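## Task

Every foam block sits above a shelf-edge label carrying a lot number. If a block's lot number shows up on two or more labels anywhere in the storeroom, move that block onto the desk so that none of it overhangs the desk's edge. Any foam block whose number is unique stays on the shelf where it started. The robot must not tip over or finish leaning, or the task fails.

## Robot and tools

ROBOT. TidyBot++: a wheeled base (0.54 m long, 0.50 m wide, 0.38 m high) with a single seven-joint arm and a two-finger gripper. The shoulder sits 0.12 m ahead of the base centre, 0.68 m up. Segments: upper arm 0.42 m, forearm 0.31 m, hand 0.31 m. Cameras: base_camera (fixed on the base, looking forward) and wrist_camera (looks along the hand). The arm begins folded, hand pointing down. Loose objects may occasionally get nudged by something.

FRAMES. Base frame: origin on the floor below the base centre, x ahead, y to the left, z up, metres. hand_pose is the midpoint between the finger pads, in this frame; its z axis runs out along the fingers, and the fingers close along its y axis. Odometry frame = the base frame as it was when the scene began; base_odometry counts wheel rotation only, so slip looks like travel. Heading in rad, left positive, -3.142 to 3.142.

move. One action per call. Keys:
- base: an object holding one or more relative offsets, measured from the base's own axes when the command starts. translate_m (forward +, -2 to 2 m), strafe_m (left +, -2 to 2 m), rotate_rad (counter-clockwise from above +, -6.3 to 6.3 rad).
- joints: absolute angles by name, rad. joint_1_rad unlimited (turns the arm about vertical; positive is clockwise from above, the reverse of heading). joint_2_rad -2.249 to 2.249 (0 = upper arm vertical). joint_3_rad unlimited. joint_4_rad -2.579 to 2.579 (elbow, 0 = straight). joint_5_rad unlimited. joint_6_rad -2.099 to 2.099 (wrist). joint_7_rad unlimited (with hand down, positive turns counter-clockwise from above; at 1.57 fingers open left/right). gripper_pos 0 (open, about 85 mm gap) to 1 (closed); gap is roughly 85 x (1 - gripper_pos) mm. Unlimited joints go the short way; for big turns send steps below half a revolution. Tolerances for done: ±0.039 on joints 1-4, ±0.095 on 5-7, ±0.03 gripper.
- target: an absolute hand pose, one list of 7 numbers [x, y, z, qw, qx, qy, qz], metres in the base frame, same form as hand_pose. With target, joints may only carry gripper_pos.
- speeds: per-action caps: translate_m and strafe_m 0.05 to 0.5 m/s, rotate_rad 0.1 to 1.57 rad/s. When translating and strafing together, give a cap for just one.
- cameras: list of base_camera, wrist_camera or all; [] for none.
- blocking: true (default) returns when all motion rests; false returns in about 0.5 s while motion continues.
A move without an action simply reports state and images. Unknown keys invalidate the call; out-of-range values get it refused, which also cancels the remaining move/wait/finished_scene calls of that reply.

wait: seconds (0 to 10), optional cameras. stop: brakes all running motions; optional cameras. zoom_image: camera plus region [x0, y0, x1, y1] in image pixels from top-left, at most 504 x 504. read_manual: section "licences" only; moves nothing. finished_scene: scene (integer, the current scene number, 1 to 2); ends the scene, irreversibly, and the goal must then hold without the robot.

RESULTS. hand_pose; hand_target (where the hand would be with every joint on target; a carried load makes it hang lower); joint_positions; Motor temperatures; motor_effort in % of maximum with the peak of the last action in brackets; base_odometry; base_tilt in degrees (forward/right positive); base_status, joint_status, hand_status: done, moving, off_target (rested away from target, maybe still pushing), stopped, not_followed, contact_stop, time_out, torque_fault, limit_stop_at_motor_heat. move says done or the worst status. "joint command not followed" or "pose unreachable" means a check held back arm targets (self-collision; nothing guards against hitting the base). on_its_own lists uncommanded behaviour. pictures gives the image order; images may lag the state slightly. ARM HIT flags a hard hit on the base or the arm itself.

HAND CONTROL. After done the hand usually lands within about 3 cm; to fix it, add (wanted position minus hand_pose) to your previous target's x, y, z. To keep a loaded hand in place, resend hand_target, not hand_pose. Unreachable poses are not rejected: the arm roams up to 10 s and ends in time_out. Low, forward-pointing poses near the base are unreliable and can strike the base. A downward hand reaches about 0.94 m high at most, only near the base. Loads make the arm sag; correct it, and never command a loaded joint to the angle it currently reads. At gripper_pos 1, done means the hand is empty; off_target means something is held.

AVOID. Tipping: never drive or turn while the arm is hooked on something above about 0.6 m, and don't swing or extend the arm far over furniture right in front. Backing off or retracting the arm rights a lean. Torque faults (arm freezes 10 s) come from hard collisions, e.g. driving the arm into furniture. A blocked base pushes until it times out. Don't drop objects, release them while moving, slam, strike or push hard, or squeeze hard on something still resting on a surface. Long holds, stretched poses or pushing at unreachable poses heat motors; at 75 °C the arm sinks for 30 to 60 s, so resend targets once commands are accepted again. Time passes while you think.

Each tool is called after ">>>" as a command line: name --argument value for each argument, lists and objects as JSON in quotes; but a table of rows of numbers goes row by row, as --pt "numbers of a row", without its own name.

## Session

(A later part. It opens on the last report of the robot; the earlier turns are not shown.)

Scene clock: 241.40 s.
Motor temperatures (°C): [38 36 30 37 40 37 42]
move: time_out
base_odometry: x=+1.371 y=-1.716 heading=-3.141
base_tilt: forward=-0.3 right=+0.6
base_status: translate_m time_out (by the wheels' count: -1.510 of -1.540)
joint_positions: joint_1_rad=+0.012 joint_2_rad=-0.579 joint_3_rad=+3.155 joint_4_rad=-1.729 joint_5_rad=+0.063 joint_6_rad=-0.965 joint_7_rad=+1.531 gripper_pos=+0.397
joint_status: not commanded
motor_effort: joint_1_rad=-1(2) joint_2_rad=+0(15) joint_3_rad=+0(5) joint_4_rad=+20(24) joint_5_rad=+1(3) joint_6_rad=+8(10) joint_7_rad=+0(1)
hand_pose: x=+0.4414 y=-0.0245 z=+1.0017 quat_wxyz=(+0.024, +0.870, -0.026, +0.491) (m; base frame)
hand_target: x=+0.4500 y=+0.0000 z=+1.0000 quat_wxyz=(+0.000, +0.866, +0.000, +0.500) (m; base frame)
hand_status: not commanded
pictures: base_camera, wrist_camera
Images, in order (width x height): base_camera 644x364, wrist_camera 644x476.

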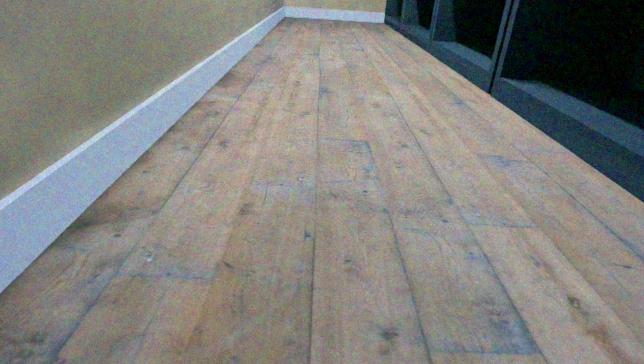

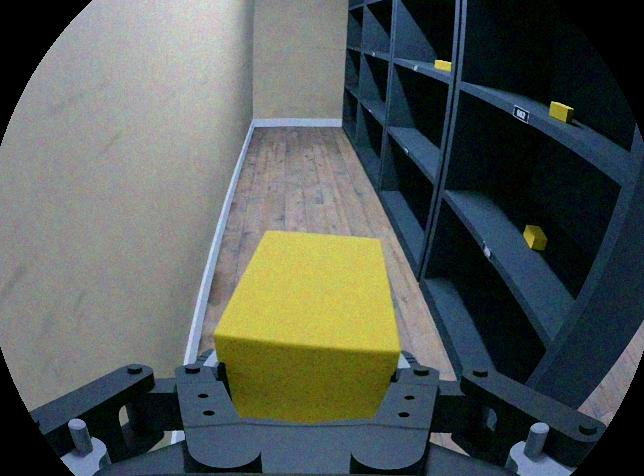

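>>> move --base '{"translate_m":0.12,"strafe_m":-0.12}' --cameras '[]'

>>> move --base '{"rotate_rad":-1.57}'

Scene clock: 243.03 s.
Motor temperatures (°C): [38 36 30 37 40 37 42]
move: done
base_odometry: x=+1.251 y=-1.596 heading=-3.142
base_tilt: forward=-0.3 right=+0.6
base_status: done
joint_positions: joint_1_rad=+0.012 joint_2_rad=-0.570 joint_3_rad=+3.152 joint_4_rad=-1.729 joint_5_rad=+0.061 joint_6_rad=-0.965 joint_7_rad=+1.531 gripper_pos=+0.397
joint_status: not commanded
motor_effort: joint_1_rad=+0(1) joint_2_rad=+0(3) joint_3_rad=+1(3) joint_4_rad=+20(22) joint_5_rad=+1(2) joint_6_rad=+7(9) joint_7_rad=+0(1)
hand_pose: x=+0.4444 y=-0.0228 z=+0.9988 quat_wxyz=(+0.023, +0.873, -0.025, +0.487) (m; base frame)
hand_target: x=+0.4500 y=+0.0000 z=+1.0000 quat_wxyz=(+0.000, +0.866, +0.000, +0.500) (m; base frame)
hand_status: not commanded
pictures: none
No camera images: "cameras" was empty.

Scene clock: 245.37 s.
Motor temperatures (°C): [38 36 30 37 40 37 42]
move: done
base_odometry: x=+1.251 y=-1.595 heading=+1.572
base_tilt: forward=-0.3 right=+0.6
base_status: done
joint_positions: joint_1_rad=+0.011 joint_2_rad=-0.570 joint_3_rad=+3.152 joint_4_rad=-1.729 joint_5_rad=+0.061 joint_6_rad=-0.965 joint_7_rad=+1.531 gripper_pos=+0.397
joint_status: not commanded
motor_effort: joint_1_rad=+0(1) joint_2_rad=-1(2) joint_3_rad=+0(2) joint_4_rad=+20(21) joint_5_rad=+1(2) joint_6_rad=+7(8) joint_7_rad=+0(1)
hand_pose: x=+0.4444 y=-0.0224 z=+0.9988 quat_wxyz=(+0.023, +0.873, -0.025, +0.487) (m; base frame)
hand_target: x=+0.4500 y=+0.0000 z=+1.0000 quat_wxyz=(+0.000, +0.866, +0.000, +0.500) (m; base frame)
hand_status: not commanded
pictures: base_camera, wrist_camera
Images, in order (width x height): base_camera 644x364, wrist_camera 644x476.

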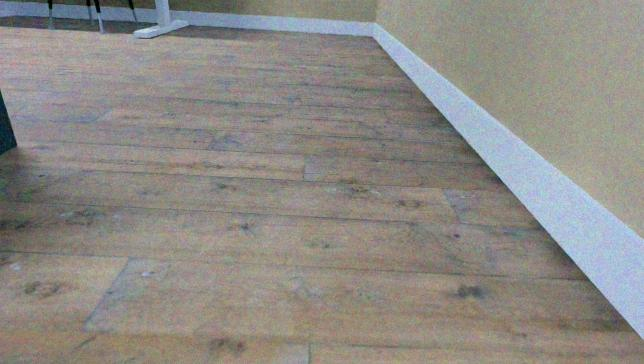

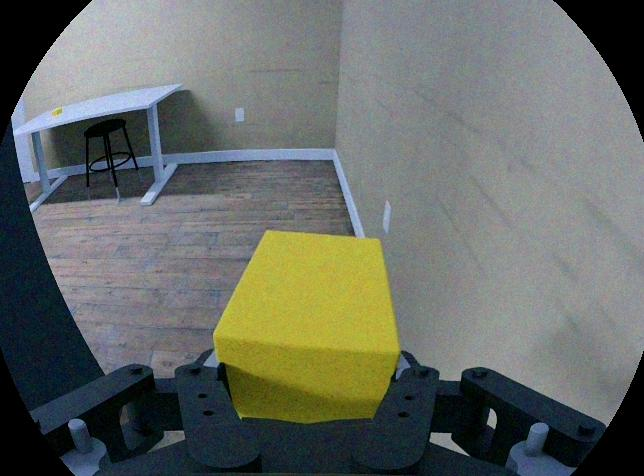

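>>> move --base '{"translate_m":1.65}' --cameras '[]'

>>> move --base '{"strafe_m":1.28}' --cameras '[]'

>>> move --target '[0.6, 0.0, 0.90, 0.0, 0.866, 0.0, 0.5]'

Scene clock: 250.30 s.
Motor temperatures (°C): [38 36 30 37 40 37 42]
move: done
base_odometry: x=+1.249 y=+0.055 heading=+1.572
base_tilt: forward=-0.3 right=+0.6
base_status: done
joint_positions: joint_1_rad=+0.011 joint_2_rad=-0.572 joint_3_rad=+3.152 joint_4_rad=-1.729 joint_5_rad=+0.061 joint_6_rad=-0.965 joint_7_rad=+1.531 gripper_pos=+0.397
joint_status: not commanded
motor_effort: joint_1_rad=-1(1) joint_2_rad=-1(3) joint_3_rad=+1(1) joint_4_rad=+20(22) joint_5_rad=+1(1) joint_6_rad=+8(9) joint_7_rad=+0(1)
hand_pose: x=+0.4438 y=-0.0224 z=+0.9995 quat_wxyz=(+0.023, +0.872, -0.025, +0.488) (m; base frame)
hand_target: x=+0.4500 y=+0.0000 z=+1.0000 quat_wxyz=(+0.000, +0.866, +0.000, +0.500) (m; base frame)
hand_status: not commanded
pictures: none
No camera images: "cameras" was empty.

Scene clock: 254.23 s.
Motor temperatures (°C): [38 36 30 37 40 37 42]
move: done
base_odometry: x=-0.031 y=+0.054 heading=+1.571
base_tilt: forward=-0.4 right=+0.6
base_status: done
joint_positions: joint_1_rad=+0.011 joint_2_rad=-0.572 joint_3_rad=+3.151 joint_4_rad=-1.729 joint_5_rad=+0.061 joint_6_rad=-0.965 joint_7_rad=+1.531 gripper_pos=+0.397
joint_status: not commanded
motor_effort: joint_1_rad=+0(1) joint_2_rad=+0(1) joint_3_rad=+0(2) joint_4_rad=+21(21) joint_5_rad=+1(2) joint_6_rad=+8(9) joint_7_rad=+0(1)
hand_pose: x=+0.4438 y=-0.0220 z=+0.9995 quat_wxyz=(+0.023, +0.872, -0.024, +0.488) (m; base frame)
hand_target: x=+0.4500 y=+0.0000 z=+1.0000 quat_wxyz=(+0.000, +0.866, +0.000, +0.500) (m; base frame)
hand_status: not commanded
pictures: none
No camera images: "cameras" was empty.

Scene clock: 256.03 s.
Motor temperatures (°C): [38 36 30 37 40 37 42]
move: done
base_odometry: x=-0.031 y=+0.054 heading=+1.571
base_tilt: forward=-0.3 right=+0.6
base_status: not commanded
joint_positions: joint_1_rad=+0.010 joint_2_rad=-0.250 joint_3_rad=+3.151 joint_4_rad=-1.898 joint_5_rad=+0.061 joint_6_rad=-0.472 joint_7_rad=+1.531 gripper_pos=+0.397
joint_status: not commanded
motor_effort: joint_1_rad=-1(1) joint_2_rad=-13(15) joint_3_rad=+0(1) joint_4_rad=+21(23) joint_5_rad=+1(1) joint_6_rad=+8(8) joint_7_rad=+0(1)
hand_pose: x=+0.5938 y=-0.0170 z=+0.9028 quat_wxyz=(+0.019, +0.872, -0.010, +0.489) (m; base frame)
hand_target: x=+0.6000 y=+0.0000 z=+0.9000 quat_wxyz=(+0.000, +0.866, +0.000, +0.500) (m; base frame)
hand_status: done (0.018 m and 2.9 deg from the pose sent, 0.186 m and 4.1 deg at the start)
pictures: base_camera, wrist_camera
Images, in order (width x height): base_camera 644x364, wrist_camera 644x476.

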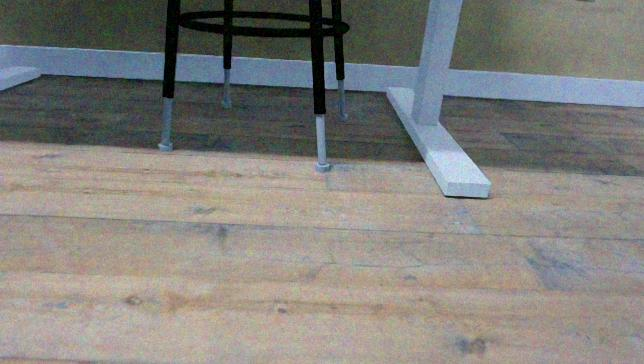

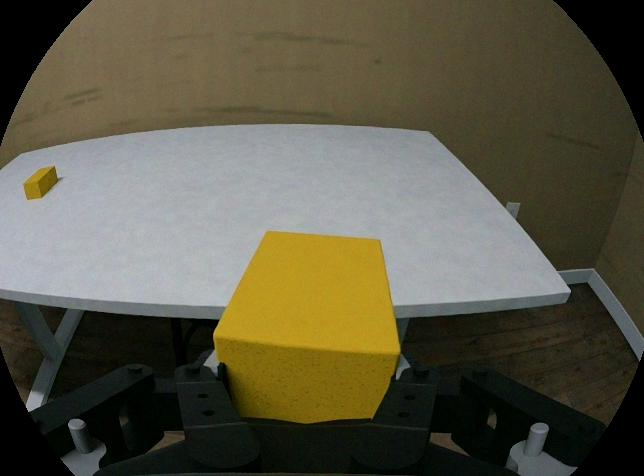

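>>> move --base '{"translate_m":0.4}' --cameras '[]'

>>> move --target '[0.6, 0.0, 0.77, 0.0, 0.829, 0.0, 0.559]' --cameras '["wrist_camera"]'

>>> move --target '[0.6, 0.0, 0.735, 0.0, 0.829, 0.0, 0.559]'

Scene clock: 258.53 s.
Motor temperatures (°C): [38 36 30 37 40 37 42]
move: done
base_odometry: x=-0.032 y=+0.454 heading=+1.572
base_tilt: forward=-0.3 right=+0.6
base_status: done
joint_positions: joint_1_rad=+0.009 joint_2_rad=-0.244 joint_3_rad=+3.151 joint_4_rad=-1.899 joint_5_rad=+0.061 joint_6_rad=-0.466 joint_7_rad=+1.531 gripper_pos=+0.397
joint_status: not commanded
motor_effort: joint_1_rad=+0(1) joint_2_rad=-12(16) joint_3_rad=+0(1) joint_4_rad=+22(23) joint_5_rad=+1(1) joint_6_rad=+8(8) joint_7_rad=-1(1)
hand_pose: x=+0.5959 y=-0.0165 z=+0.9015 quat_wxyz=(+0.019, +0.872, -0.009, +0.489) (m; base frame)
hand_target: x=+0.6000 y=+0.0000 z=+0.9000 quat_wxyz=(+0.000, +0.866, +0.000, +0.500) (m; base frame)
hand_status: not commanded
pictures: none
No camera images: "cameras" was empty.

Scene clock: 260.60 s.
Motor temperatures (°C): [38 36 30 37 40 37 42]
move: done
base_odometry: x=-0.032 y=+0.454 heading=+1.572
base_tilt: forward=-0.3 right=+0.6
base_status: not commanded
joint_positions: joint_1_rad=+0.009 joint_2_rad=-0.112 joint_3_rad=+3.151 joint_4_rad=-2.381 joint_5_rad=+0.061 joint_6_rad=+0.306 joint_7_rad=+1.531 gripper_pos=+0.397
joint_status: not commanded
motor_effort: joint_1_rad=+0(1) joint_2_rad=-14(15) joint_3_rad=+0(1) joint_4_rad=+18(22) joint_5_rad=+1(1) joint_6_rad=+9(9) joint_7_rad=+0(1)
hand_pose: x=+0.6004 y=-0.0021 z=+0.7789 quat_wxyz=(+0.002, +0.831, +0.005, +0.556) (m; base frame)
hand_target: x=+0.6000 y=+0.0000 z=+0.7700 quat_wxyz=(+0.000, +0.829, +0.000, +0.559) (m; base frame)
hand_status: done (0.009 m and 0.7 deg from the pose sent, 0.133 m and 9.8 deg at the start)
pictures: wrist_camera
Images, in order (width x height): wrist_camera 644x476.

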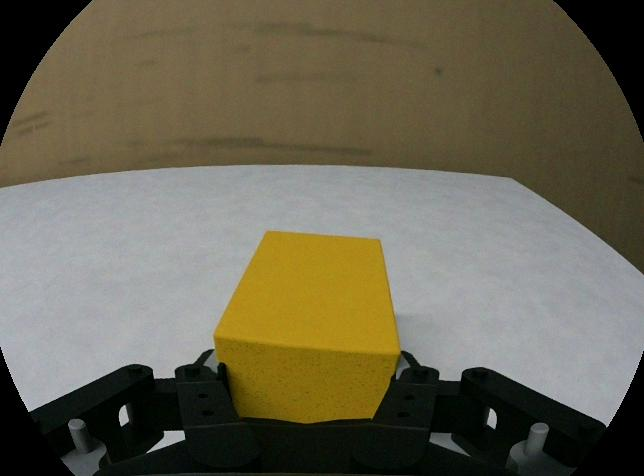

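Scene clock: 261.80 s.
Motor temperatures (°C): [38 36 30 37 40 37 42]
move: done
base_odometry: x=-0.032 y=+0.454 heading=+1.572
base_tilt: forward=-0.3 right=+0.6
base_status: not commanded
joint_positions: joint_1_rad=+0.009 joint_2_rad=-0.016 joint_3_rad=+3.151 joint_4_rad=-2.459 joint_5_rad=+0.061 joint_6_rad=+0.489 joint_7_rad=+1.531 gripper_pos=+0.397
joint_status: not commanded
motor_effort: joint_1_rad=+0(2) joint_2_rad=-15(16) joint_3_rad=+0(1) joint_4_rad=+16(18) joint_5_rad=+1(1) joint_6_rad=+8(9) joint_7_rad=+0(1)
hand_pose: x=+0.6031 y=+0.0011 z=+0.7454 quat_wxyz=(-0.003, +0.829, +0.006, +0.559) (m; base frame)
hand_target: x=+0.6000 y=+0.0000 z=+0.7350 quat_wxyz=(+0.000, +0.829, +0.000, +0.559) (m; base frame)
hand_status: done (0.011 m and 0.7 deg from the pose sent, 0.044 m and 0.7 deg at the start)
pictures: base_camera, wrist_camera
Images, in order (width x height): base_camera 644x364, wrist_camera 644x476.

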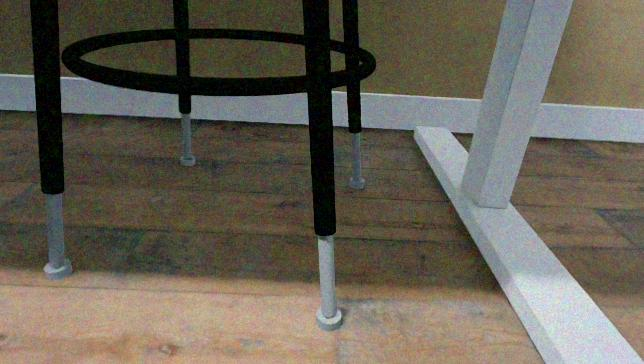

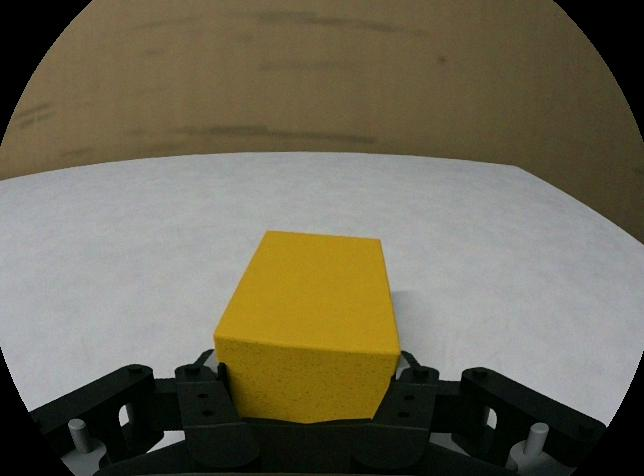

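>>> move --target '[0.6, 0.0, 0.718, 0.0, 0.829, 0.0, 0.559]' --cameras '[]'

>>> move --joints '{"gripper_pos":0}' --cameras '[]'

>>> move --target '[0.6, 0.0, 0.84, 0.0, 0.866, 0.0, 0.5]' --cameras '["wrist_camera"]'

>>> move --base '{"translate_m":-0.5}' --cameras '["wrist_camera"]'

Scene clock: 262.83 s.
Motor temperatures (°C): [38 36 30 37 40 37 42]
move: off_target
base_odometry: x=-0.032 y=+0.454 heading=+1.572
base_tilt: forward=-0.3 right=+0.6
base_status: not commanded
joint_positions: joint_1_rad=+0.009 joint_2_rad=+0.018 joint_3_rad=+3.151 joint_4_rad=-2.490 joint_5_rad=+0.061 joint_6_rad=+0.594 joint_7_rad=+1.531 gripper_pos=+0.397
joint_status: not commanded
motor_effort: joint_1_rad=-2(2) joint_2_rad=-11(15) joint_3_rad=-1(2) joint_4_rad=+15(16) joint_5_rad=+1(2) joint_6_rad=+6(8) joint_7_rad=-1(1)
hand_pose: x=+0.6059 y=+0.0027 z=+0.7445 quat_wxyz=(-0.005, +0.817, +0.007, +0.576) (m; base frame)
hand_target: x=+0.6000 y=+0.0000 z=+0.7180 quat_wxyz=(+0.000, +0.829, +0.000, +0.559) (m; base frame)
hand_status: off_target (0.027 m and 2.5 deg from the pose sent, 0.028 m and 0.7 deg at the start)
pictures: none
No camera images: "cameras" was empty.

Scene clock: 263.77 s.
Motor temperatures (°C): [38 36 30 37 40 37 42]
move: done
base_odometry: x=-0.032 y=+0.454 heading=+1.572
base_tilt: forward=-0.3 right=+0.6
base_status: not commanded
joint_positions: joint_1_rad=+0.008 joint_2_rad=+0.033 joint_3_rad=+3.151 joint_4_rad=-2.490 joint_5_rad=+0.061 joint_6_rad=+0.598 joint_7_rad=+1.532 gripper_pos=+0.000
joint_status: all done
motor_effort: joint_1_rad=+0(2) joint_2_rad=-14(16) joint_3_rad=+0(1) joint_4_rad=+13(15) joint_5_rad=+0(1) joint_6_rad=+6(8) joint_7_rad=+0(1)
hand_pose: x=+0.6071 y=+0.0035 z=+0.7381 quat_wxyz=(-0.006, +0.821, +0.007, +0.571) (m; base frame)
hand_target: x=+0.6000 y=+0.0000 z=+0.7180 quat_wxyz=(+0.000, +0.829, +0.000, +0.559) (m; base frame)
hand_status: not commanded
pictures: none
No camera images: "cameras" was empty.

Scene clock: 265.77 s.
Motor temperatures (°C): [38 36 30 37 40 37 42]
move: done
base_odometry: x=-0.032 y=+0.454 heading=+1.572
base_tilt: forward=-0.3 right=+0.6
base_status: not commanded
joint_positions: joint_1_rad=+0.008 joint_2_rad=-0.203 joint_3_rad=+3.151 joint_4_rad=-2.110 joint_5_rad=+0.061 joint_6_rad=-0.157 joint_7_rad=+1.533 gripper_pos=+0.000
joint_status: not commanded
motor_effort: joint_1_rad=-1(1) joint_2_rad=-13(18) joint_3_rad=+0(1) joint_4_rad=+21(21) joint_5_rad=+1(1) joint_6_rad=+8(9) joint_7_rad=-1(1)
hand_pose: x=+0.6051 y=-0.0103 z=+0.8427 quat_wxyz=(+0.013, +0.858, -0.001, +0.513) (m; base frame)
hand_target: x=+0.6000 y=+0.0000 z=+0.8400 quat_wxyz=(+0.000, +0.866, +0.000, +0.500) (m; base frame)
hand_status: done (0.012 m and 2.3 deg from the pose sent, 0.102 m and 9.7 deg at the start)
pictures: wrist_camera
Images, in order (width x height): wrist_camera 644x476.

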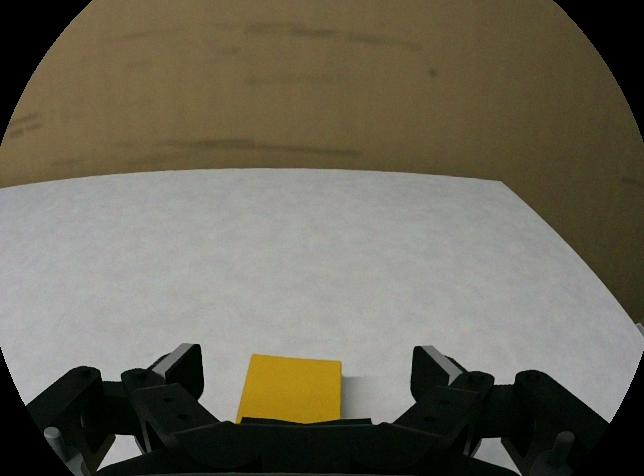

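Scene clock: 268.33 s.
Motor temperatures (°C): [38 36 30 37 40 37 42]
move: done
base_odometry: x=-0.031 y=-0.046 heading=+1.572
base_tilt: forward=-0.3 right=+0.6
base_status: done
joint_positions: joint_1_rad=+0.005 joint_2_rad=-0.214 joint_3_rad=+3.151 joint_4_rad=-2.108 joint_5_rad=+0.061 joint_6_rad=-0.163 joint_7_rad=+1.533 gripper_pos=+0.000
joint_status: not commanded
motor_effort: joint_1_rad=+0(3) joint_2_rad=-12(16) joint_3_rad=+0(3) joint_4_rad=+20(22) joint_5_rad=+1(1) joint_6_rad=+7(9) joint_7_rad=+0(1)
hand_pose: x=+0.6030 y=-0.0090 z=+0.8476 quat_wxyz=(+0.013, +0.857, +0.000, +0.516) (m; base frame)
hand_target: x=+0.6000 y=+0.0000 z=+0.8400 quat_wxyz=(+0.000, +0.866, +0.000, +0.500) (m; base frame)
hand_status: not commanded
pictures: wrist_camera
Images, in order (width x height): wrist_camera 644x476.

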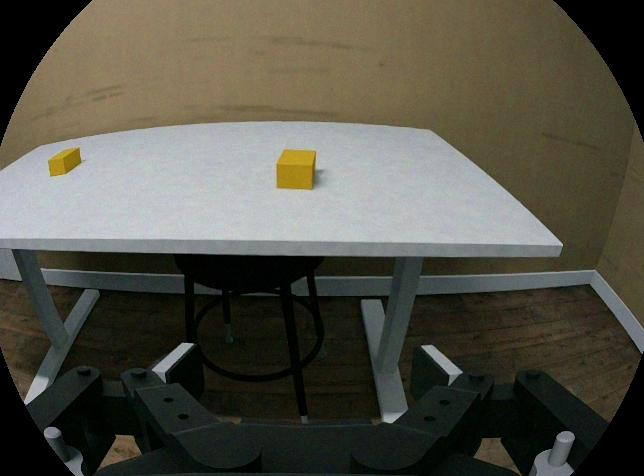

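>>> move --base '{"rotate_rad":1.57,"translate_m":-0.1}' --cameras '[]'

>>> move --target '[0.5, 0.0, 1.14, 0.0, 0.866, 0.0, 0.5]' --cameras '[]'

>>> move --base '{"translate_m":1.3}'

Scene clock: 270.83 s.
Motor temperatures (°C): [38 36 30 37 40 37 42]
move: done
base_odometry: x=-0.031 y=-0.146 heading=+3.141
base_tilt: forward=-0.4 right=+0.6
base_status: done
joint_positions: joint_1_rad=-0.005 joint_2_rad=-0.215 joint_3_rad=+3.152 joint_4_rad=-2.107 joint_5_rad=+0.061 joint_6_rad=-0.163 joint_7_rad=+1.533 gripper_pos=+0.000
joint_status: not commanded
motor_effort: joint_1_rad=+0(2) joint_2_rad=-12(15) joint_3_rad=+0(2) joint_4_rad=+21(22) joint_5_rad=+1(1) joint_6_rad=+8(8) joint_7_rad=+0(1)
hand_pose: x=+0.6031 y=-0.0048 z=+0.8486 quat_wxyz=(+0.011, +0.856, +0.004, +0.517) (m; base frame)
hand_target: x=+0.6000 y=+0.0000 z=+0.8400 quat_wxyz=(+0.000, +0.866, +0.000, +0.500) (m; base frame)
hand_status: not commanded
pictures: none
No camera images: "cameras" was empty.

Scene clock: 273.43 s.
Motor temperatures (°C): [38 36 30 37 40 37 42]
move: done
base_odometry: x=-0.031 y=-0.146 heading=+3.141
base_tilt: forward=-0.3 right=+0.6
base_status: not commanded
joint_positions: joint_1_rad=-0.005 joint_2_rad=-0.283 joint_3_rad=+3.152 joint_4_rad=-1.143 joint_5_rad=+0.061 joint_6_rad=-1.209 joint_7_rad=+1.533 gripper_pos=+0.000
joint_status: not commanded
motor_effort: joint_1_rad=+0(1) joint_2_rad=-7(15) joint_3_rad=+0(1) joint_4_rad=+18(24) joint_5_rad=+1(1) joint_6_rad=+8(9) joint_7_rad=+0(1)
hand_pose: x=+0.5128 y=-0.0198 z=+1.1428 quat_wxyz=(+0.020, +0.859, -0.024, +0.511) (m; base frame)
hand_target: x=+0.5000 y=+0.0000 z=+1.1400 quat_wxyz=(+0.000, +0.866, +0.000, +0.500) (m; base frame)
hand_status: done (0.024 m and 4.0 deg from the pose sent, 0.309 m and 2.6 deg at the start)
pictures: none
No camera images: "cameras" was empty.

Scene clock: 277.43 s.
Motor temperatures (°C): [38 36 30 37 40 37 42]
move: done
base_odometry: x=-1.331 y=-0.146 heading=-3.141
base_tilt: forward=-0.3 right=+0.6
base_status: done
joint_positions: joint_1_rad=-0.005 joint_2_rad=-0.292 joint_3_rad=+3.152 joint_4_rad=-1.141 joint_5_rad=+0.061 joint_6_rad=-1.213 joint_7_rad=+1.533 gripper_pos=+0.000
joint_status: not commanded
motor_effort: joint_1_rad=-1(1) joint_2_rad=-6(11) joint_3_rad=+1(1) joint_4_rad=+18(19) joint_5_rad=+1(1) joint_6_rad=+7(9) joint_7_rad=+0(1)
hand_pose: x=+0.5080 y=-0.0198 z=+1.1460 quat_wxyz=(+0.020, +0.857, -0.025, +0.514) (m; base frame)
hand_target: x=+0.5000 y=+0.0000 z=+1.1400 quat_wxyz=(+0.000, +0.866, +0.000, +0.500) (m; base frame)
hand_status: not commanded
pictures: base_camera, wrist_camera
Images, in order (width x height): base_camera 644x364, wrist_camera 644x476.

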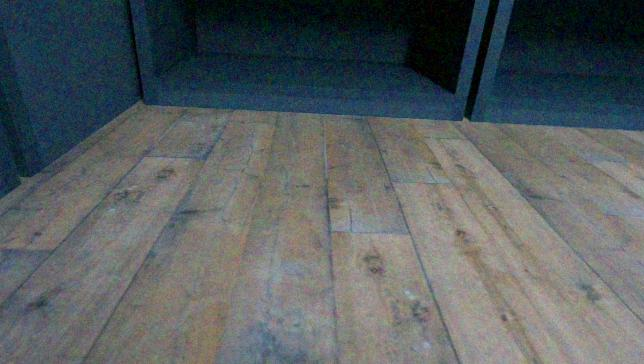

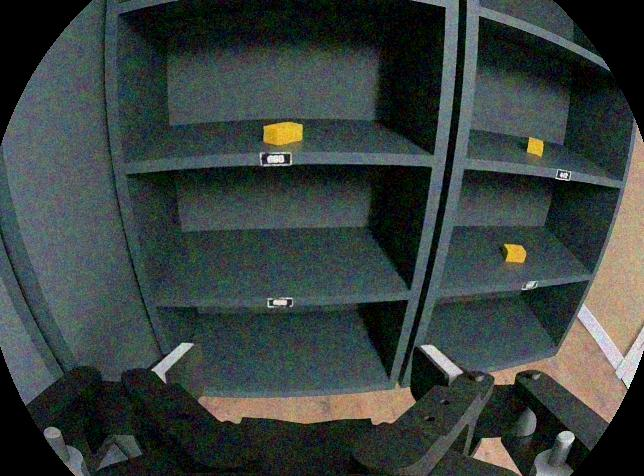

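>>> move --base '{"translate_m":0.5,"strafe_m":0.06}'

Scene clock: 279.93 s.
Motor temperatures (°C): [38 36 30 37 40 37 42]
move: done
base_odometry: x=-1.831 y=-0.206 heading=+3.141
base_tilt: forward=-0.3 right=+0.6
base_status: done
joint_positions: joint_1_rad=-0.005 joint_2_rad=-0.289 joint_3_rad=+3.152 joint_4_rad=-1.140 joint_5_rad=+0.061 joint_6_rad=-1.214 joint_7_rad=+1.533 gripper_pos=+0.000
joint_status: not commanded
motor_effort: joint_1_rad=+0(1) joint_2_rad=-8(11) joint_3_rad=+0(1) joint_4_rad=+18(20) joint_5_rad=+1(1) joint_6_rad=+8(9) joint_7_rad=+0(1)
hand_pose: x=+0.5094 y=-0.0198 z=+1.1448 quat_wxyz=(+0.020, +0.858, -0.025, +0.513) (m; base frame)
hand_target: x=+0.5000 y=+0.0000 z=+1.1400 quat_wxyz=(+0.000, +0.866, +0.000, +0.500) (m; base frame)
hand_status: not commanded
pictures: base_camera, wrist_camera
Images, in order (width x height): base_camera 644x364, wrist_camera 644x476.

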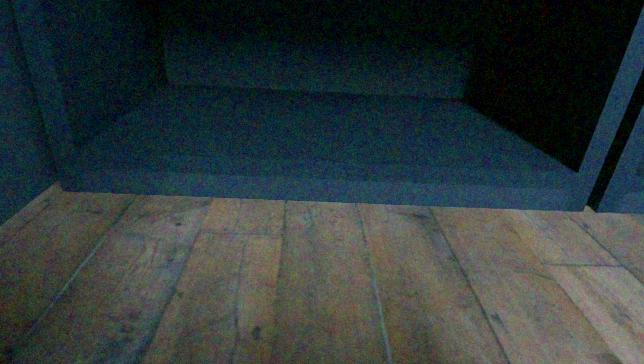

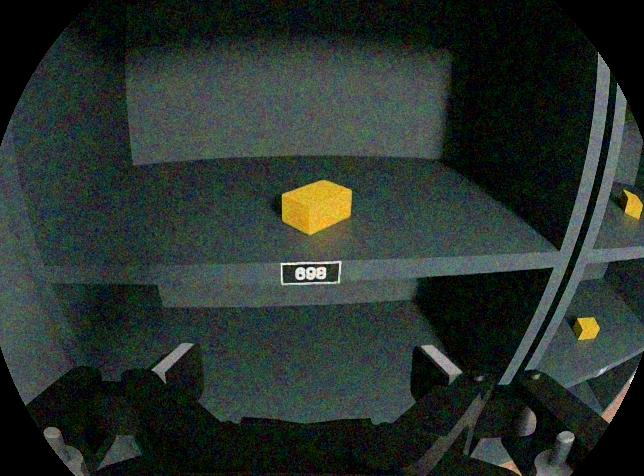

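>>> move --target '[0.515, 0.04, 1.11, 0.214, 0.766, -0.317, 0.5165]' --cameras '[]'

>>> move --base '{"translate_m":0.25}' --cameras '["wrist_camera"]'

Scene clock: 283.33 s.
Motor temperatures (°C): [38 36 30 37 40 37 42]
move: done
base_odometry: x=-1.831 y=-0.206 heading=+3.141
base_tilt: forward=-0.3 right=+0.6
base_status: not commanded
joint_positions: joint_1_rad=+1.448 joint_2_rad=-0.641 joint_3_rad=+2.250 joint_4_rad=-1.108 joint_5_rad=-0.025 joint_6_rad=-1.269 joint_7_rad=+1.129 gripper_pos=+0.000
joint_status: not commanded
motor_effort: joint_1_rad=+0(1) joint_2_rad=+15(16) joint_3_rad=+9(10) joint_4_rad=+14(18) joint_5_rad=+5(5) joint_6_rad=+8(9) joint_7_rad=+0(1)
hand_pose: x=+0.5080 y=+0.0115 z=+1.1285 quat_wxyz=(+0.246, +0.756, -0.305, +0.524) (m; base frame)
hand_target: x=+0.5150 y=+0.0400 z=+1.1100 quat_wxyz=(+0.214, +0.766, -0.317, +0.517) (m; base frame)
hand_status: done (0.035 m and 4.2 deg from the pose sent, 0.069 m and 41.8 deg at the start)
pictures: none
No camera images: "cameras" was empty.

Scene clock: 285.13 s.
Motor temperatures (°C): [38 36 30 37 40 37 42]
move: done
base_odometry: x=-2.081 y=-0.206 heading=-3.141
base_tilt: forward=-0.3 right=+0.6
base_status: done
joint_positions: joint_1_rad=+1.456 joint_2_rad=-0.642 joint_3_rad=+2.246 joint_4_rad=-1.106 joint_5_rad=-0.028 joint_6_rad=-1.272 joint_7_rad=+1.127 gripper_pos=+0.000
joint_status: not commanded
motor_effort: joint_1_rad=+0(2) joint_2_rad=+15(16) joint_3_rad=+9(10) joint_4_rad=+13(15) joint_5_rad=+4(5) joint_6_rad=+7(8) joint_7_rad=+0(1)
hand_pose: x=+0.5091 y=+0.0116 z=+1.1272 quat_wxyz=(+0.247, +0.756, -0.306, +0.523) (m; base frame)
hand_target: x=+0.5150 y=+0.0400 z=+1.1100 quat_wxyz=(+0.214, +0.766, -0.317, +0.517) (m; base frame)
hand_status: not commanded
pictures: wrist_camera
Images, in order (width x height): wrist_camera 644x476.

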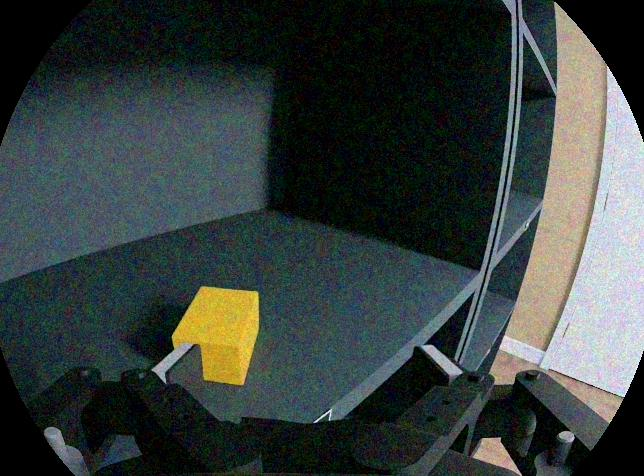

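>>> move --base '{"translate_m":0.06,"strafe_m":0.056}' --cameras '[]'

>>> move --target '[0.515, 0.04, 1.02, 0.214, 0.766, -0.317, 0.5165]' --cameras '["wrist_camera"]'

Scene clock: 286.50 s.
Motor temperatures (°C): [38 36 30 37 40 37 42]
move: done
base_odometry: x=-2.142 y=-0.262 heading=-3.141
base_tilt: forward=-0.3 right=+0.6
base_status: done
joint_positions: joint_1_rad=+1.456 joint_2_rad=-0.656 joint_3_rad=+2.240 joint_4_rad=-1.104 joint_5_rad=-0.033 joint_6_rad=-1.274 joint_7_rad=+1.127 gripper_pos=+0.000
joint_status: not commanded
motor_effort: joint_1_rad=-1(2) joint_2_rad=+16(18) joint_3_rad=+9(11) joint_4_rad=+14(15) joint_5_rad=+5(6) joint_6_rad=+7(8) joint_7_rad=+0(1)
hand_pose: x=+0.5106 y=+0.0212 z=+1.1258 quat_wxyz=(+0.249, +0.757, -0.300, +0.525) (m; base frame)
hand_target: x=+0.5150 y=+0.0400 z=+1.1100 quat_wxyz=(+0.214, +0.766, -0.317, +0.517) (m; base frame)
hand_status: not commanded
pictures: none
No camera images: "cameras" was empty.

Scene clock: 287.97 s.
Motor temperatures (°C): [38 36 30 37 40 37 42]
move: done
base_odometry: x=-2.142 y=-0.262 heading=-3.141
base_tilt: forward=-0.3 right=+0.6
base_status: not commanded
joint_positions: joint_1_rad=+1.367 joint_2_rad=-0.762 joint_3_rad=+2.240 joint_4_rad=-1.417 joint_5_rad=-0.033 joint_6_rad=-1.148 joint_7_rad=+1.053 gripper_pos=+0.000
joint_status: not commanded
motor_effort: joint_1_rad=+0(1) joint_2_rad=+15(17) joint_3_rad=+11(12) joint_4_rad=+15(16) joint_5_rad=+5(5) joint_6_rad=+6(8) joint_7_rad=+0(1)
hand_pose: x=+0.5020 y=+0.0188 z=+1.0258 quat_wxyz=(+0.251, +0.771, -0.317, +0.492) (m; base frame)
hand_target: x=+0.5150 y=+0.0400 z=+1.0200 quat_wxyz=(+0.214, +0.766, -0.317, +0.517) (m; base frame)
hand_status: done (0.026 m and 5.1 deg from the pose sent, 0.108 m and 4.6 deg at the start)
pictures: wrist_camera
Images, in order (width x height): wrist_camera 644x476.

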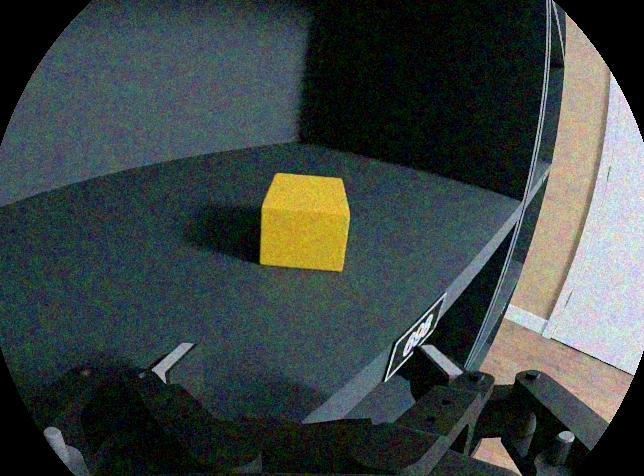

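>>> move --target '[0.515, 0.04, 1.04, 0.214, 0.766, -0.317, 0.5165]' --cameras '[]'

>>> move --base '{"translate_m":0.075,"strafe_m":-0.079}' --speeds '{"translate_m":0.12}' --cameras '["wrist_camera"]'

Scene clock: 288.97 s.
Motor temperatures (°C): [38 36 30 37 40 37 42]
move: done
base_odometry: x=-2.142 y=-0.262 heading=-3.141
base_tilt: forward=-0.3 right=+0.6
base_status: not commanded
joint_positions: joint_1_rad=+1.367 joint_2_rad=-0.759 joint_3_rad=+2.240 joint_4_rad=-1.382 joint_5_rad=-0.033 joint_6_rad=-1.147 joint_7_rad=+1.053 gripper_pos=+0.000
joint_status: not commanded
motor_effort: joint_1_rad=-1(1) joint_2_rad=+16(17) joint_3_rad=+11(11) joint_4_rad=+15(17) joint_5_rad=+5(5) joint_6_rad=+7(7) joint_7_rad=+0(1)
hand_pose: x=+0.5062 y=+0.0272 z=+1.0412 quat_wxyz=(+0.248, +0.766, -0.309, +0.506) (m; base frame)
hand_target: x=+0.5150 y=+0.0400 z=+1.0400 quat_wxyz=(+0.214, +0.766, -0.317, +0.517) (m; base frame)
hand_status: done (0.016 m and 4.2 deg from the pose sent, 0.029 m and 5.1 deg at the start)
pictures: none
No camera images: "cameras" was empty.

Scene clock: 290.47 s.
Motor temperatures (°C): [38 36 30 37 40 37 42]
move: done
base_odometry: x=-2.217 y=-0.184 heading=-3.141
base_tilt: forward=-0.3 right=+0.6
base_status: done
joint_positions: joint_1_rad=+1.366 joint_2_rad=-0.753 joint_3_rad=+2.240 joint_4_rad=-1.382 joint_5_rad=-0.033 joint_6_rad=-1.147 joint_7_rad=+1.053 gripper_pos=+0.000
joint_status: not commanded
motor_effort: joint_1_rad=+0(2) joint_2_rad=+15(19) joint_3_rad=+11(12) joint_4_rad=+14(16) joint_5_rad=+5(5) joint_6_rad=+7(7) joint_7_rad=+0(1)
hand_pose: x=+0.5066 y=+0.0257 z=+1.0411 quat_wxyz=(+0.246, +0.767, -0.309, +0.505) (m; base frame)
hand_target: x=+0.5150 y=+0.0400 z=+1.0400 quat_wxyz=(+0.214, +0.766, -0.317, +0.517) (m; base frame)
hand_status: not commanded
pictures: wrist_camera
Images, in order (width x height): wrist_camera 644x476.

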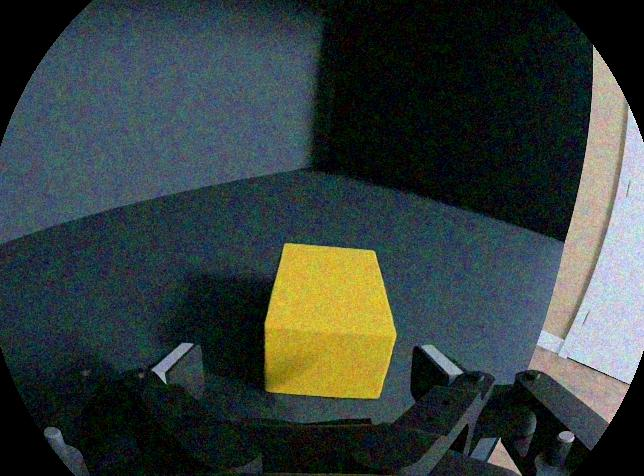

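>>> move --base '{"translate_m":0.017,"strafe_m":-0.032}' --speeds '{"translate_m":0.1}' --cameras '[]'

>>> move --target '[0.515, 0.035, 1.016, 0.214, 0.766, -0.317, 0.5165]' --cameras '["wrist_camera"]'

>>> move --joints '{"gripper_pos":0.7}' --cameras '["wrist_camera"]'

Scene clock: 291.60 s.
Motor temperatures (°C): [38 36 30 37 40 37 42]
move: done
base_odometry: x=-2.234 y=-0.152 heading=-3.141
base_tilt: forward=-0.3 right=+0.6
base_status: done
joint_positions: joint_1_rad=+1.366 joint_2_rad=-0.751 joint_3_rad=+2.240 joint_4_rad=-1.382 joint_5_rad=-0.033 joint_6_rad=-1.147 joint_7_rad=+1.053 gripper_pos=+0.000
joint_status: not commanded
motor_effort: joint_1_rad=+0(2) joint_2_rad=+15(20) joint_3_rad=+11(13) joint_4_rad=+15(16) joint_5_rad=+5(6) joint_6_rad=+7(8) joint_7_rad=+0(1)
hand_pose: x=+0.5068 y=+0.0251 z=+1.0410 quat_wxyz=(+0.245, +0.767, -0.310, +0.505) (m; base frame)
hand_target: x=+0.5150 y=+0.0400 z=+1.0400 quat_wxyz=(+0.214, +0.766, -0.317, +0.517) (m; base frame)
hand_status: not commanded
pictures: none
No camera images: "cameras" was empty.

Scene clock: 292.50 s.
Motor temperatures (°C): [38 36 30 37 40 37 42]
move: done
base_odometry: x=-2.234 y=-0.152 heading=-3.141
base_tilt: forward=-0.3 right=+0.6
base_status: not commanded
joint_positions: joint_1_rad=+1.358 joint_2_rad=-0.760 joint_3_rad=+2.240 joint_4_rad=-1.446 joint_5_rad=-0.033 joint_6_rad=-1.121 joint_7_rad=+1.048 gripper_pos=+0.000
joint_status: not commanded
motor_effort: joint_1_rad=-1(1) joint_2_rad=+15(17) joint_3_rad=+11(12) joint_4_rad=+15(17) joint_5_rad=+5(5) joint_6_rad=+7(7) joint_7_rad=+0(0)
hand_pose: x=+0.5041 y=+0.0150 z=+1.0194 quat_wxyz=(+0.247, +0.772, -0.316, +0.493) (m; base frame)
hand_target: x=+0.5150 y=+0.0350 z=+1.0160 quat_wxyz=(+0.214, +0.766, -0.317, +0.517) (m; base frame)
hand_status: done (0.023 m and 4.7 deg from the pose sent, 0.028 m and 3.9 deg at the start)
pictures: wrist_camera
Images, in order (width x height): wrist_camera 644x476.

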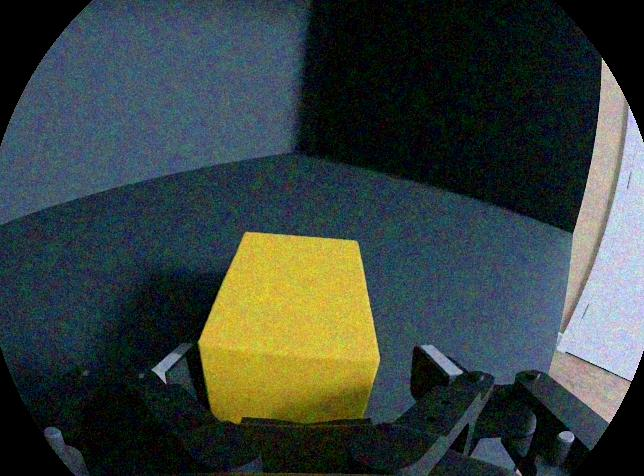

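Scene clock: 293.43 s.
Motor temperatures (°C): [37 36 30 37 40 37 42]
move: off_target
base_odometry: x=-2.234 y=-0.152 heading=-3.141
base_tilt: forward=-0.3 right=+0.6
base_status: not commanded
joint_positions: joint_1_rad=+1.357 joint_2_rad=-0.761 joint_3_rad=+2.240 joint_4_rad=-1.447 joint_5_rad=-0.033 joint_6_rad=-1.117 joint_7_rad=+1.048 gripper_pos=+0.407
joint_status: gripper_pos off_target (ended at +0.407, target +0.700)
motor_effort: joint_1_rad=+0(1) joint_2_rad=+15(16) joint_3_rad=+11(12) joint_4_rad=+15(16) joint_5_rad=+4(5) joint_6_rad=+6(8) joint_7_rad=+0(0)
hand_pose: x=+0.5047 y=+0.0154 z=+1.0203 quat_wxyz=(+0.247, +0.771, -0.315, +0.495) (m; base frame)
hand_target: x=+0.5150 y=+0.0350 z=+1.0160 quat_wxyz=(+0.214, +0.766, -0.317, +0.517) (m; base frame)
hand_status: not commanded
pictures: wrist_camera
Images, in order (width x height): wrist_camera 644x476.

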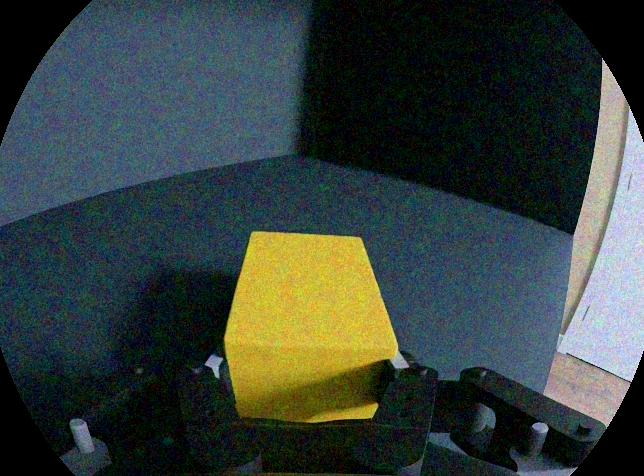

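>>> move --target '[0.5, 0.035, 1.09, 0.214, 0.766, -0.317, 0.5165]' --cameras '[]'

>>> move --base '{"translate_m":-1.4}' --cameras '["wrist_camera"]'

>>> move --target '[0.6, 0.0, 0.9, 0.0, 0.866, 0.0, 0.5]' --cameras '[]'

>>> move --base '{"rotate_rad":-1.57,"translate_m":-0.2}'

Scene clock: 294.93 s.
Motor temperatures (°C): [37 36 30 37 40 37 42]
move: done
base_odometry: x=-2.234 y=-0.152 heading=-3.141
base_tilt: forward=-0.3 right=+0.6
base_status: not commanded
joint_positions: joint_1_rad=+1.357 joint_2_rad=-0.694 joint_3_rad=+2.257 joint_4_rad=-1.227 joint_5_rad=-0.033 joint_6_rad=-1.210 joint_7_rad=+1.048 gripper_pos=+0.407
joint_status: not commanded
motor_effort: joint_1_rad=+0(1) joint_2_rad=+15(16) joint_3_rad=+10(12) joint_4_rad=+14(17) joint_5_rad=+5(5) joint_6_rad=+8(8) joint_7_rad=+0(1)
hand_pose: x=+0.5071 y=+0.0397 z=+1.0948 quat_wxyz=(+0.218, +0.759, -0.305, +0.532) (m; base frame)
hand_target: x=+0.5000 y=+0.0350 z=+1.0900 quat_wxyz=(+0.214, +0.766, -0.317, +0.517) (m; base frame)
hand_status: done (0.010 m and 2.5 deg from the pose sent, 0.073 m and 4.5 deg at the start)
pictures: none
No camera images: "cameras" was empty.

Scene clock: 299.10 s.
Motor temperatures (°C): [37 36 30 37 40 37 42]
move: done
base_odometry: x=-0.834 y=-0.150 heading=-3.140
base_tilt: forward=-0.3 right=+0.6
base_status: done
joint_positions: joint_1_rad=+1.358 joint_2_rad=-0.691 joint_3_rad=+2.259 joint_4_rad=-1.227 joint_5_rad=-0.033 joint_6_rad=-1.213 joint_7_rad=+1.048 gripper_pos=+0.407
joint_status: not commanded
motor_effort: joint_1_rad=+0(2) joint_2_rad=+15(16) joint_3_rad=+10(12) joint_4_rad=+15(16) joint_5_rad=+5(5) joint_6_rad=+8(8) joint_7_rad=-1(1)
hand_pose: x=+0.5063 y=+0.0373 z=+1.0946 quat_wxyz=(+0.217, +0.759, -0.308, +0.531) (m; base frame)
hand_target: x=+0.5000 y=+0.0350 z=+1.0900 quat_wxyz=(+0.214, +0.766, -0.317, +0.517) (m; base frame)
hand_status: not commanded
pictures: wrist_camera
Images, in order (width x height): wrist_camera 644x476.

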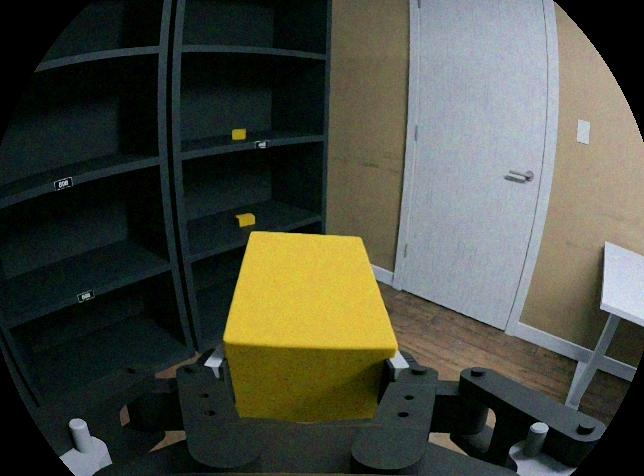

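Scene clock: 301.73 s.
Motor temperatures (°C): [37 36 30 37 40 37 42]
move: done
base_odometry: x=-0.834 y=-0.150 heading=-3.140
base_tilt: forward=-0.3 right=+0.6
base_status: not commanded
joint_positions: joint_1_rad=+0.011 joint_2_rad=-0.261 joint_3_rad=+3.136 joint_4_rad=-1.894 joint_5_rad=-0.033 joint_6_rad=-0.473 joint_7_rad=+1.529 gripper_pos=+0.407
joint_status: not commanded
motor_effort: joint_1_rad=-1(1) joint_2_rad=-12(15) joint_3_rad=+0(11) joint_4_rad=+22(23) joint_5_rad=+0(5) joint_6_rad=+8(9) joint_7_rad=+0(1)
hand_pose: x=+0.5919 y=+0.0040 z=+0.9102 quat_wxyz=(-0.022, +0.868, -0.029, +0.495) (m; base frame)
hand_target: x=+0.6000 y=+0.0000 z=+0.9000 quat_wxyz=(+0.000, +0.866, +0.000, +0.500) (m; base frame)
hand_status: done (0.014 m and 4.2 deg from the pose sent, 0.219 m and 45.3 deg at the start)
pictures: none
No camera images: "cameras" was empty.

Scene clock: 304.13 s.
Motor temperatures (°C): [37 36 30 37 40 37 42]
move: done
base_odometry: x=-0.634 y=-0.150 heading=+1.574
base_tilt: forward=-0.3 right=+0.6
base_status: done
joint_positions: joint_1_rad=+0.003 joint_2_rad=-0.252 joint_3_rad=+3.148 joint_4_rad=-1.894 joint_5_rad=-0.033 joint_6_rad=-0.467 joint_7_rad=+1.531 gripper_pos=+0.407
joint_status: not commanded
motor_effort: joint_1_rad=-1(3) joint_2_rad=-12(15) joint_3_rad=+0(3) joint_4_rad=+22(23) joint_5_rad=+1(1) joint_6_rad=+8(8) joint_7_rad=+0(1)
hand_pose: x=+0.5950 y=+0.0013 z=+0.9073 quat_wxyz=(-0.022, +0.869, -0.030, +0.493) (m; base frame)
hand_target: x=+0.6000 y=+0.0000 z=+0.9000 quat_wxyz=(+0.000, +0.866, +0.000, +0.500) (m; base frame)
hand_status: not commanded
pictures: base_camera, wrist_camera
Images, in order (width x height): base_camera 644x364, wrist_camera 644x476.

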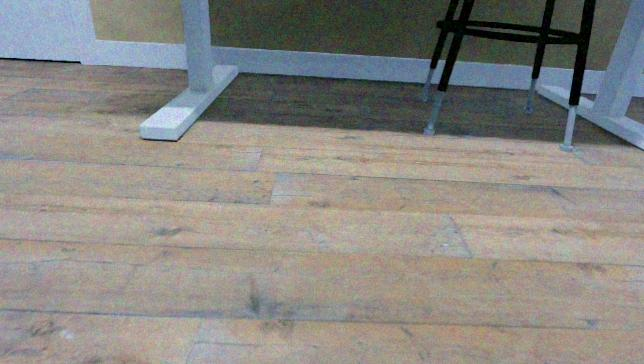

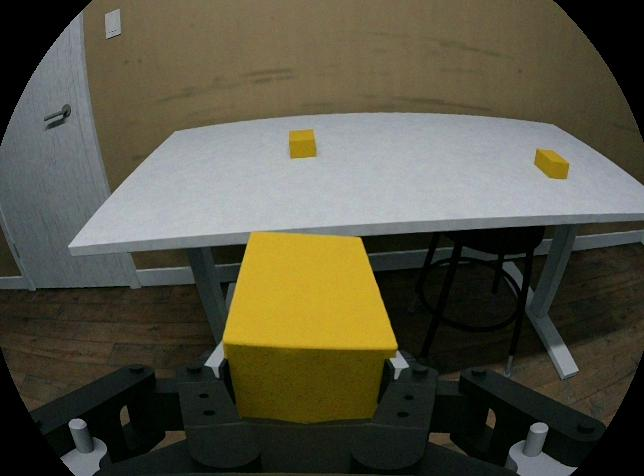

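>>> move --base '{"strafe_m":-0.17}' --cameras '[]'

>>> move --base '{"translate_m":0.57}' --cameras '["wrist_camera"]'

>>> move --target '[0.6, 0.0, 0.77, 0.0, 0.829, 0.0, 0.559]' --cameras '["wrist_camera"]'

>>> move --target '[0.6, 0.0, 0.725, 0.0, 0.829, 0.0, 0.559]'

Scene clock: 306.67 s.
Motor temperatures (°C): [37 36 30 37 40 37 42]
move: done
base_odometry: x=-0.464 y=-0.150 heading=+1.572
base_tilt: forward=-0.3 right=+0.6
base_status: done
joint_positions: joint_1_rad=+0.002 joint_2_rad=-0.252 joint_3_rad=+3.151 joint_4_rad=-1.895 joint_5_rad=-0.033 joint_6_rad=-0.467 joint_7_rad=+1.532 gripper_pos=+0.407
joint_status: not commanded
motor_effort: joint_1_rad=+0(2) joint_2_rad=-12(13) joint_3_rad=+0(3) joint_4_rad=+22(23) joint_5_rad=+1(1) joint_6_rad=+8(9) joint_7_rad=+0(1)
hand_pose: x=+0.5951 y=-0.0001 z=+0.9072 quat_wxyz=(-0.021, +0.869, -0.032, +0.493) (m; base frame)
hand_target: x=+0.6000 y=+0.0000 z=+0.9000 quat_wxyz=(+0.000, +0.866, +0.000, +0.500) (m; base frame)
hand_status: not commanded
pictures: none
No camera images: "cameras" was empty.

Scene clock: 309.20 s.
Motor temperatures (°C): [37 36 30 37 40 37 42]
move: done
base_odometry: x=-0.464 y=+0.421 heading=+1.571
base_tilt: forward=-0.3 right=+0.6
base_status: done
joint_positions: joint_1_rad=+0.002 joint_2_rad=-0.249 joint_3_rad=+3.151 joint_4_rad=-1.896 joint_5_rad=-0.033 joint_6_rad=-0.465 joint_7_rad=+1.532 gripper_pos=+0.407
joint_status: not commanded
motor_effort: joint_1_rad=+0(1) joint_2_rad=-13(14) joint_3_rad=+0(1) joint_4_rad=+22(23) joint_5_rad=+1(1) joint_6_rad=+7(8) joint_7_rad=+0(1)
hand_pose: x=+0.5958 y=-0.0001 z=+0.9056 quat_wxyz=(-0.021, +0.870, -0.032, +0.492) (m; base frame)
hand_target: x=+0.6000 y=+0.0000 z=+0.9000 quat_wxyz=(+0.000, +0.866, +0.000, +0.500) (m; base frame)
hand_status: not commanded
pictures: wrist_camera
Images, in order (width x height): wrist_camera 644x476.

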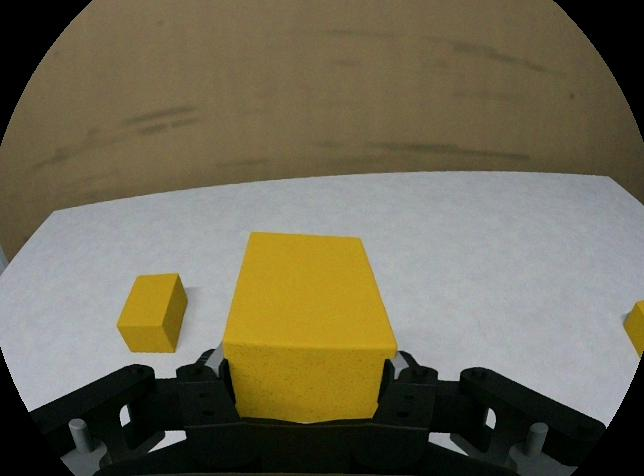

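Scene clock: 311.27 s.
Motor temperatures (°C): [37 36 30 37 40 37 42]
move: done
base_odometry: x=-0.464 y=+0.421 heading=+1.571
base_tilt: forward=-0.3 right=+0.6
base_status: not commanded
joint_positions: joint_1_rad=+0.002 joint_2_rad=-0.112 joint_3_rad=+3.151 joint_4_rad=-2.381 joint_5_rad=-0.033 joint_6_rad=+0.306 joint_7_rad=+1.532 gripper_pos=+0.407
joint_status: not commanded
motor_effort: joint_1_rad=+0(1) joint_2_rad=-13(15) joint_3_rad=+0(1) joint_4_rad=+19(22) joint_5_rad=+1(1) joint_6_rad=+8(9) joint_7_rad=+0(1)
hand_pose: x=+0.6003 y=-0.0075 z=+0.7789 quat_wxyz=(-0.013, +0.830, -0.037, +0.556) (m; base frame)
hand_target: x=+0.6000 y=+0.0000 z=+0.7700 quat_wxyz=(+0.000, +0.829, +0.000, +0.559) (m; base frame)
hand_status: done (0.012 m and 4.5 deg from the pose sent, 0.136 m and 10.0 deg at the start)
pictures: wrist_camera
Images, in order (width x height): wrist_camera 644x476.

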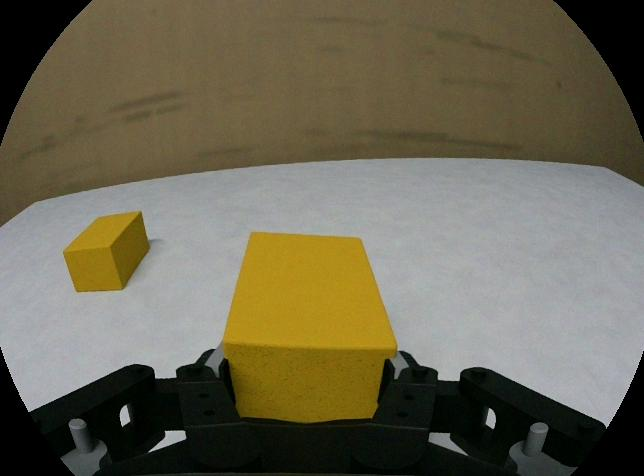

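Scene clock: 312.57 s.
Motor temperatures (°C): [37 36 30 37 40 37 42]
move: off_target
base_odometry: x=-0.464 y=+0.420 heading=+1.572
base_tilt: forward=-0.4 right=+0.6
base_status: not commanded
joint_positions: joint_1_rad=+0.002 joint_2_rad=-0.006 joint_3_rad=+3.151 joint_4_rad=-2.473 joint_5_rad=-0.033 joint_6_rad=+0.551 joint_7_rad=+1.532 gripper_pos=+0.407
joint_status: not commanded
motor_effort: joint_1_rad=+1(2) joint_2_rad=-11(14) joint_3_rad=+2(2) joint_4_rad=+15(19) joint_5_rad=+0(1) joint_6_rad=+6(9) joint_7_rad=+0(1)
hand_pose: x=+0.6059 y=-0.0095 z=+0.7519 quat_wxyz=(-0.009, +0.817, -0.037, +0.575) (m; base frame)
hand_target: x=+0.6000 y=+0.0000 z=+0.7250 quat_wxyz=(+0.000, +0.829, +0.000, +0.559) (m; base frame)
hand_status: off_target (0.029 m and 4.9 deg from the pose sent, 0.054 m and 4.5 deg at the start)
pictures: base_camera, wrist_camera
Images, in order (width x height): base_camera 644x364, wrist_camera 644x476.

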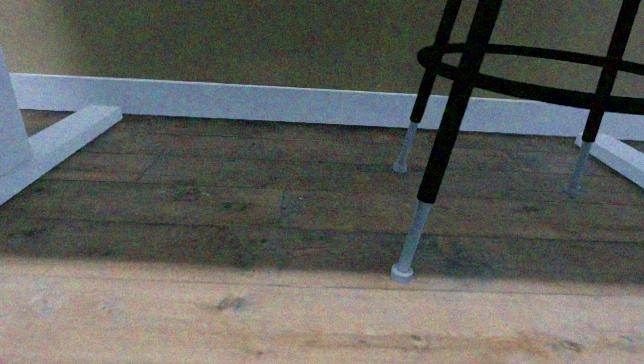

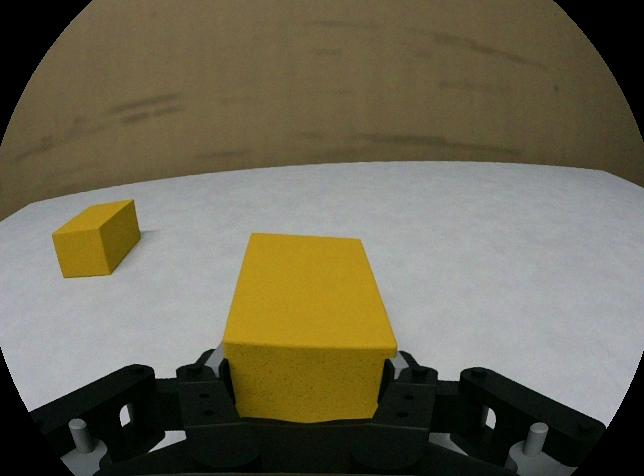

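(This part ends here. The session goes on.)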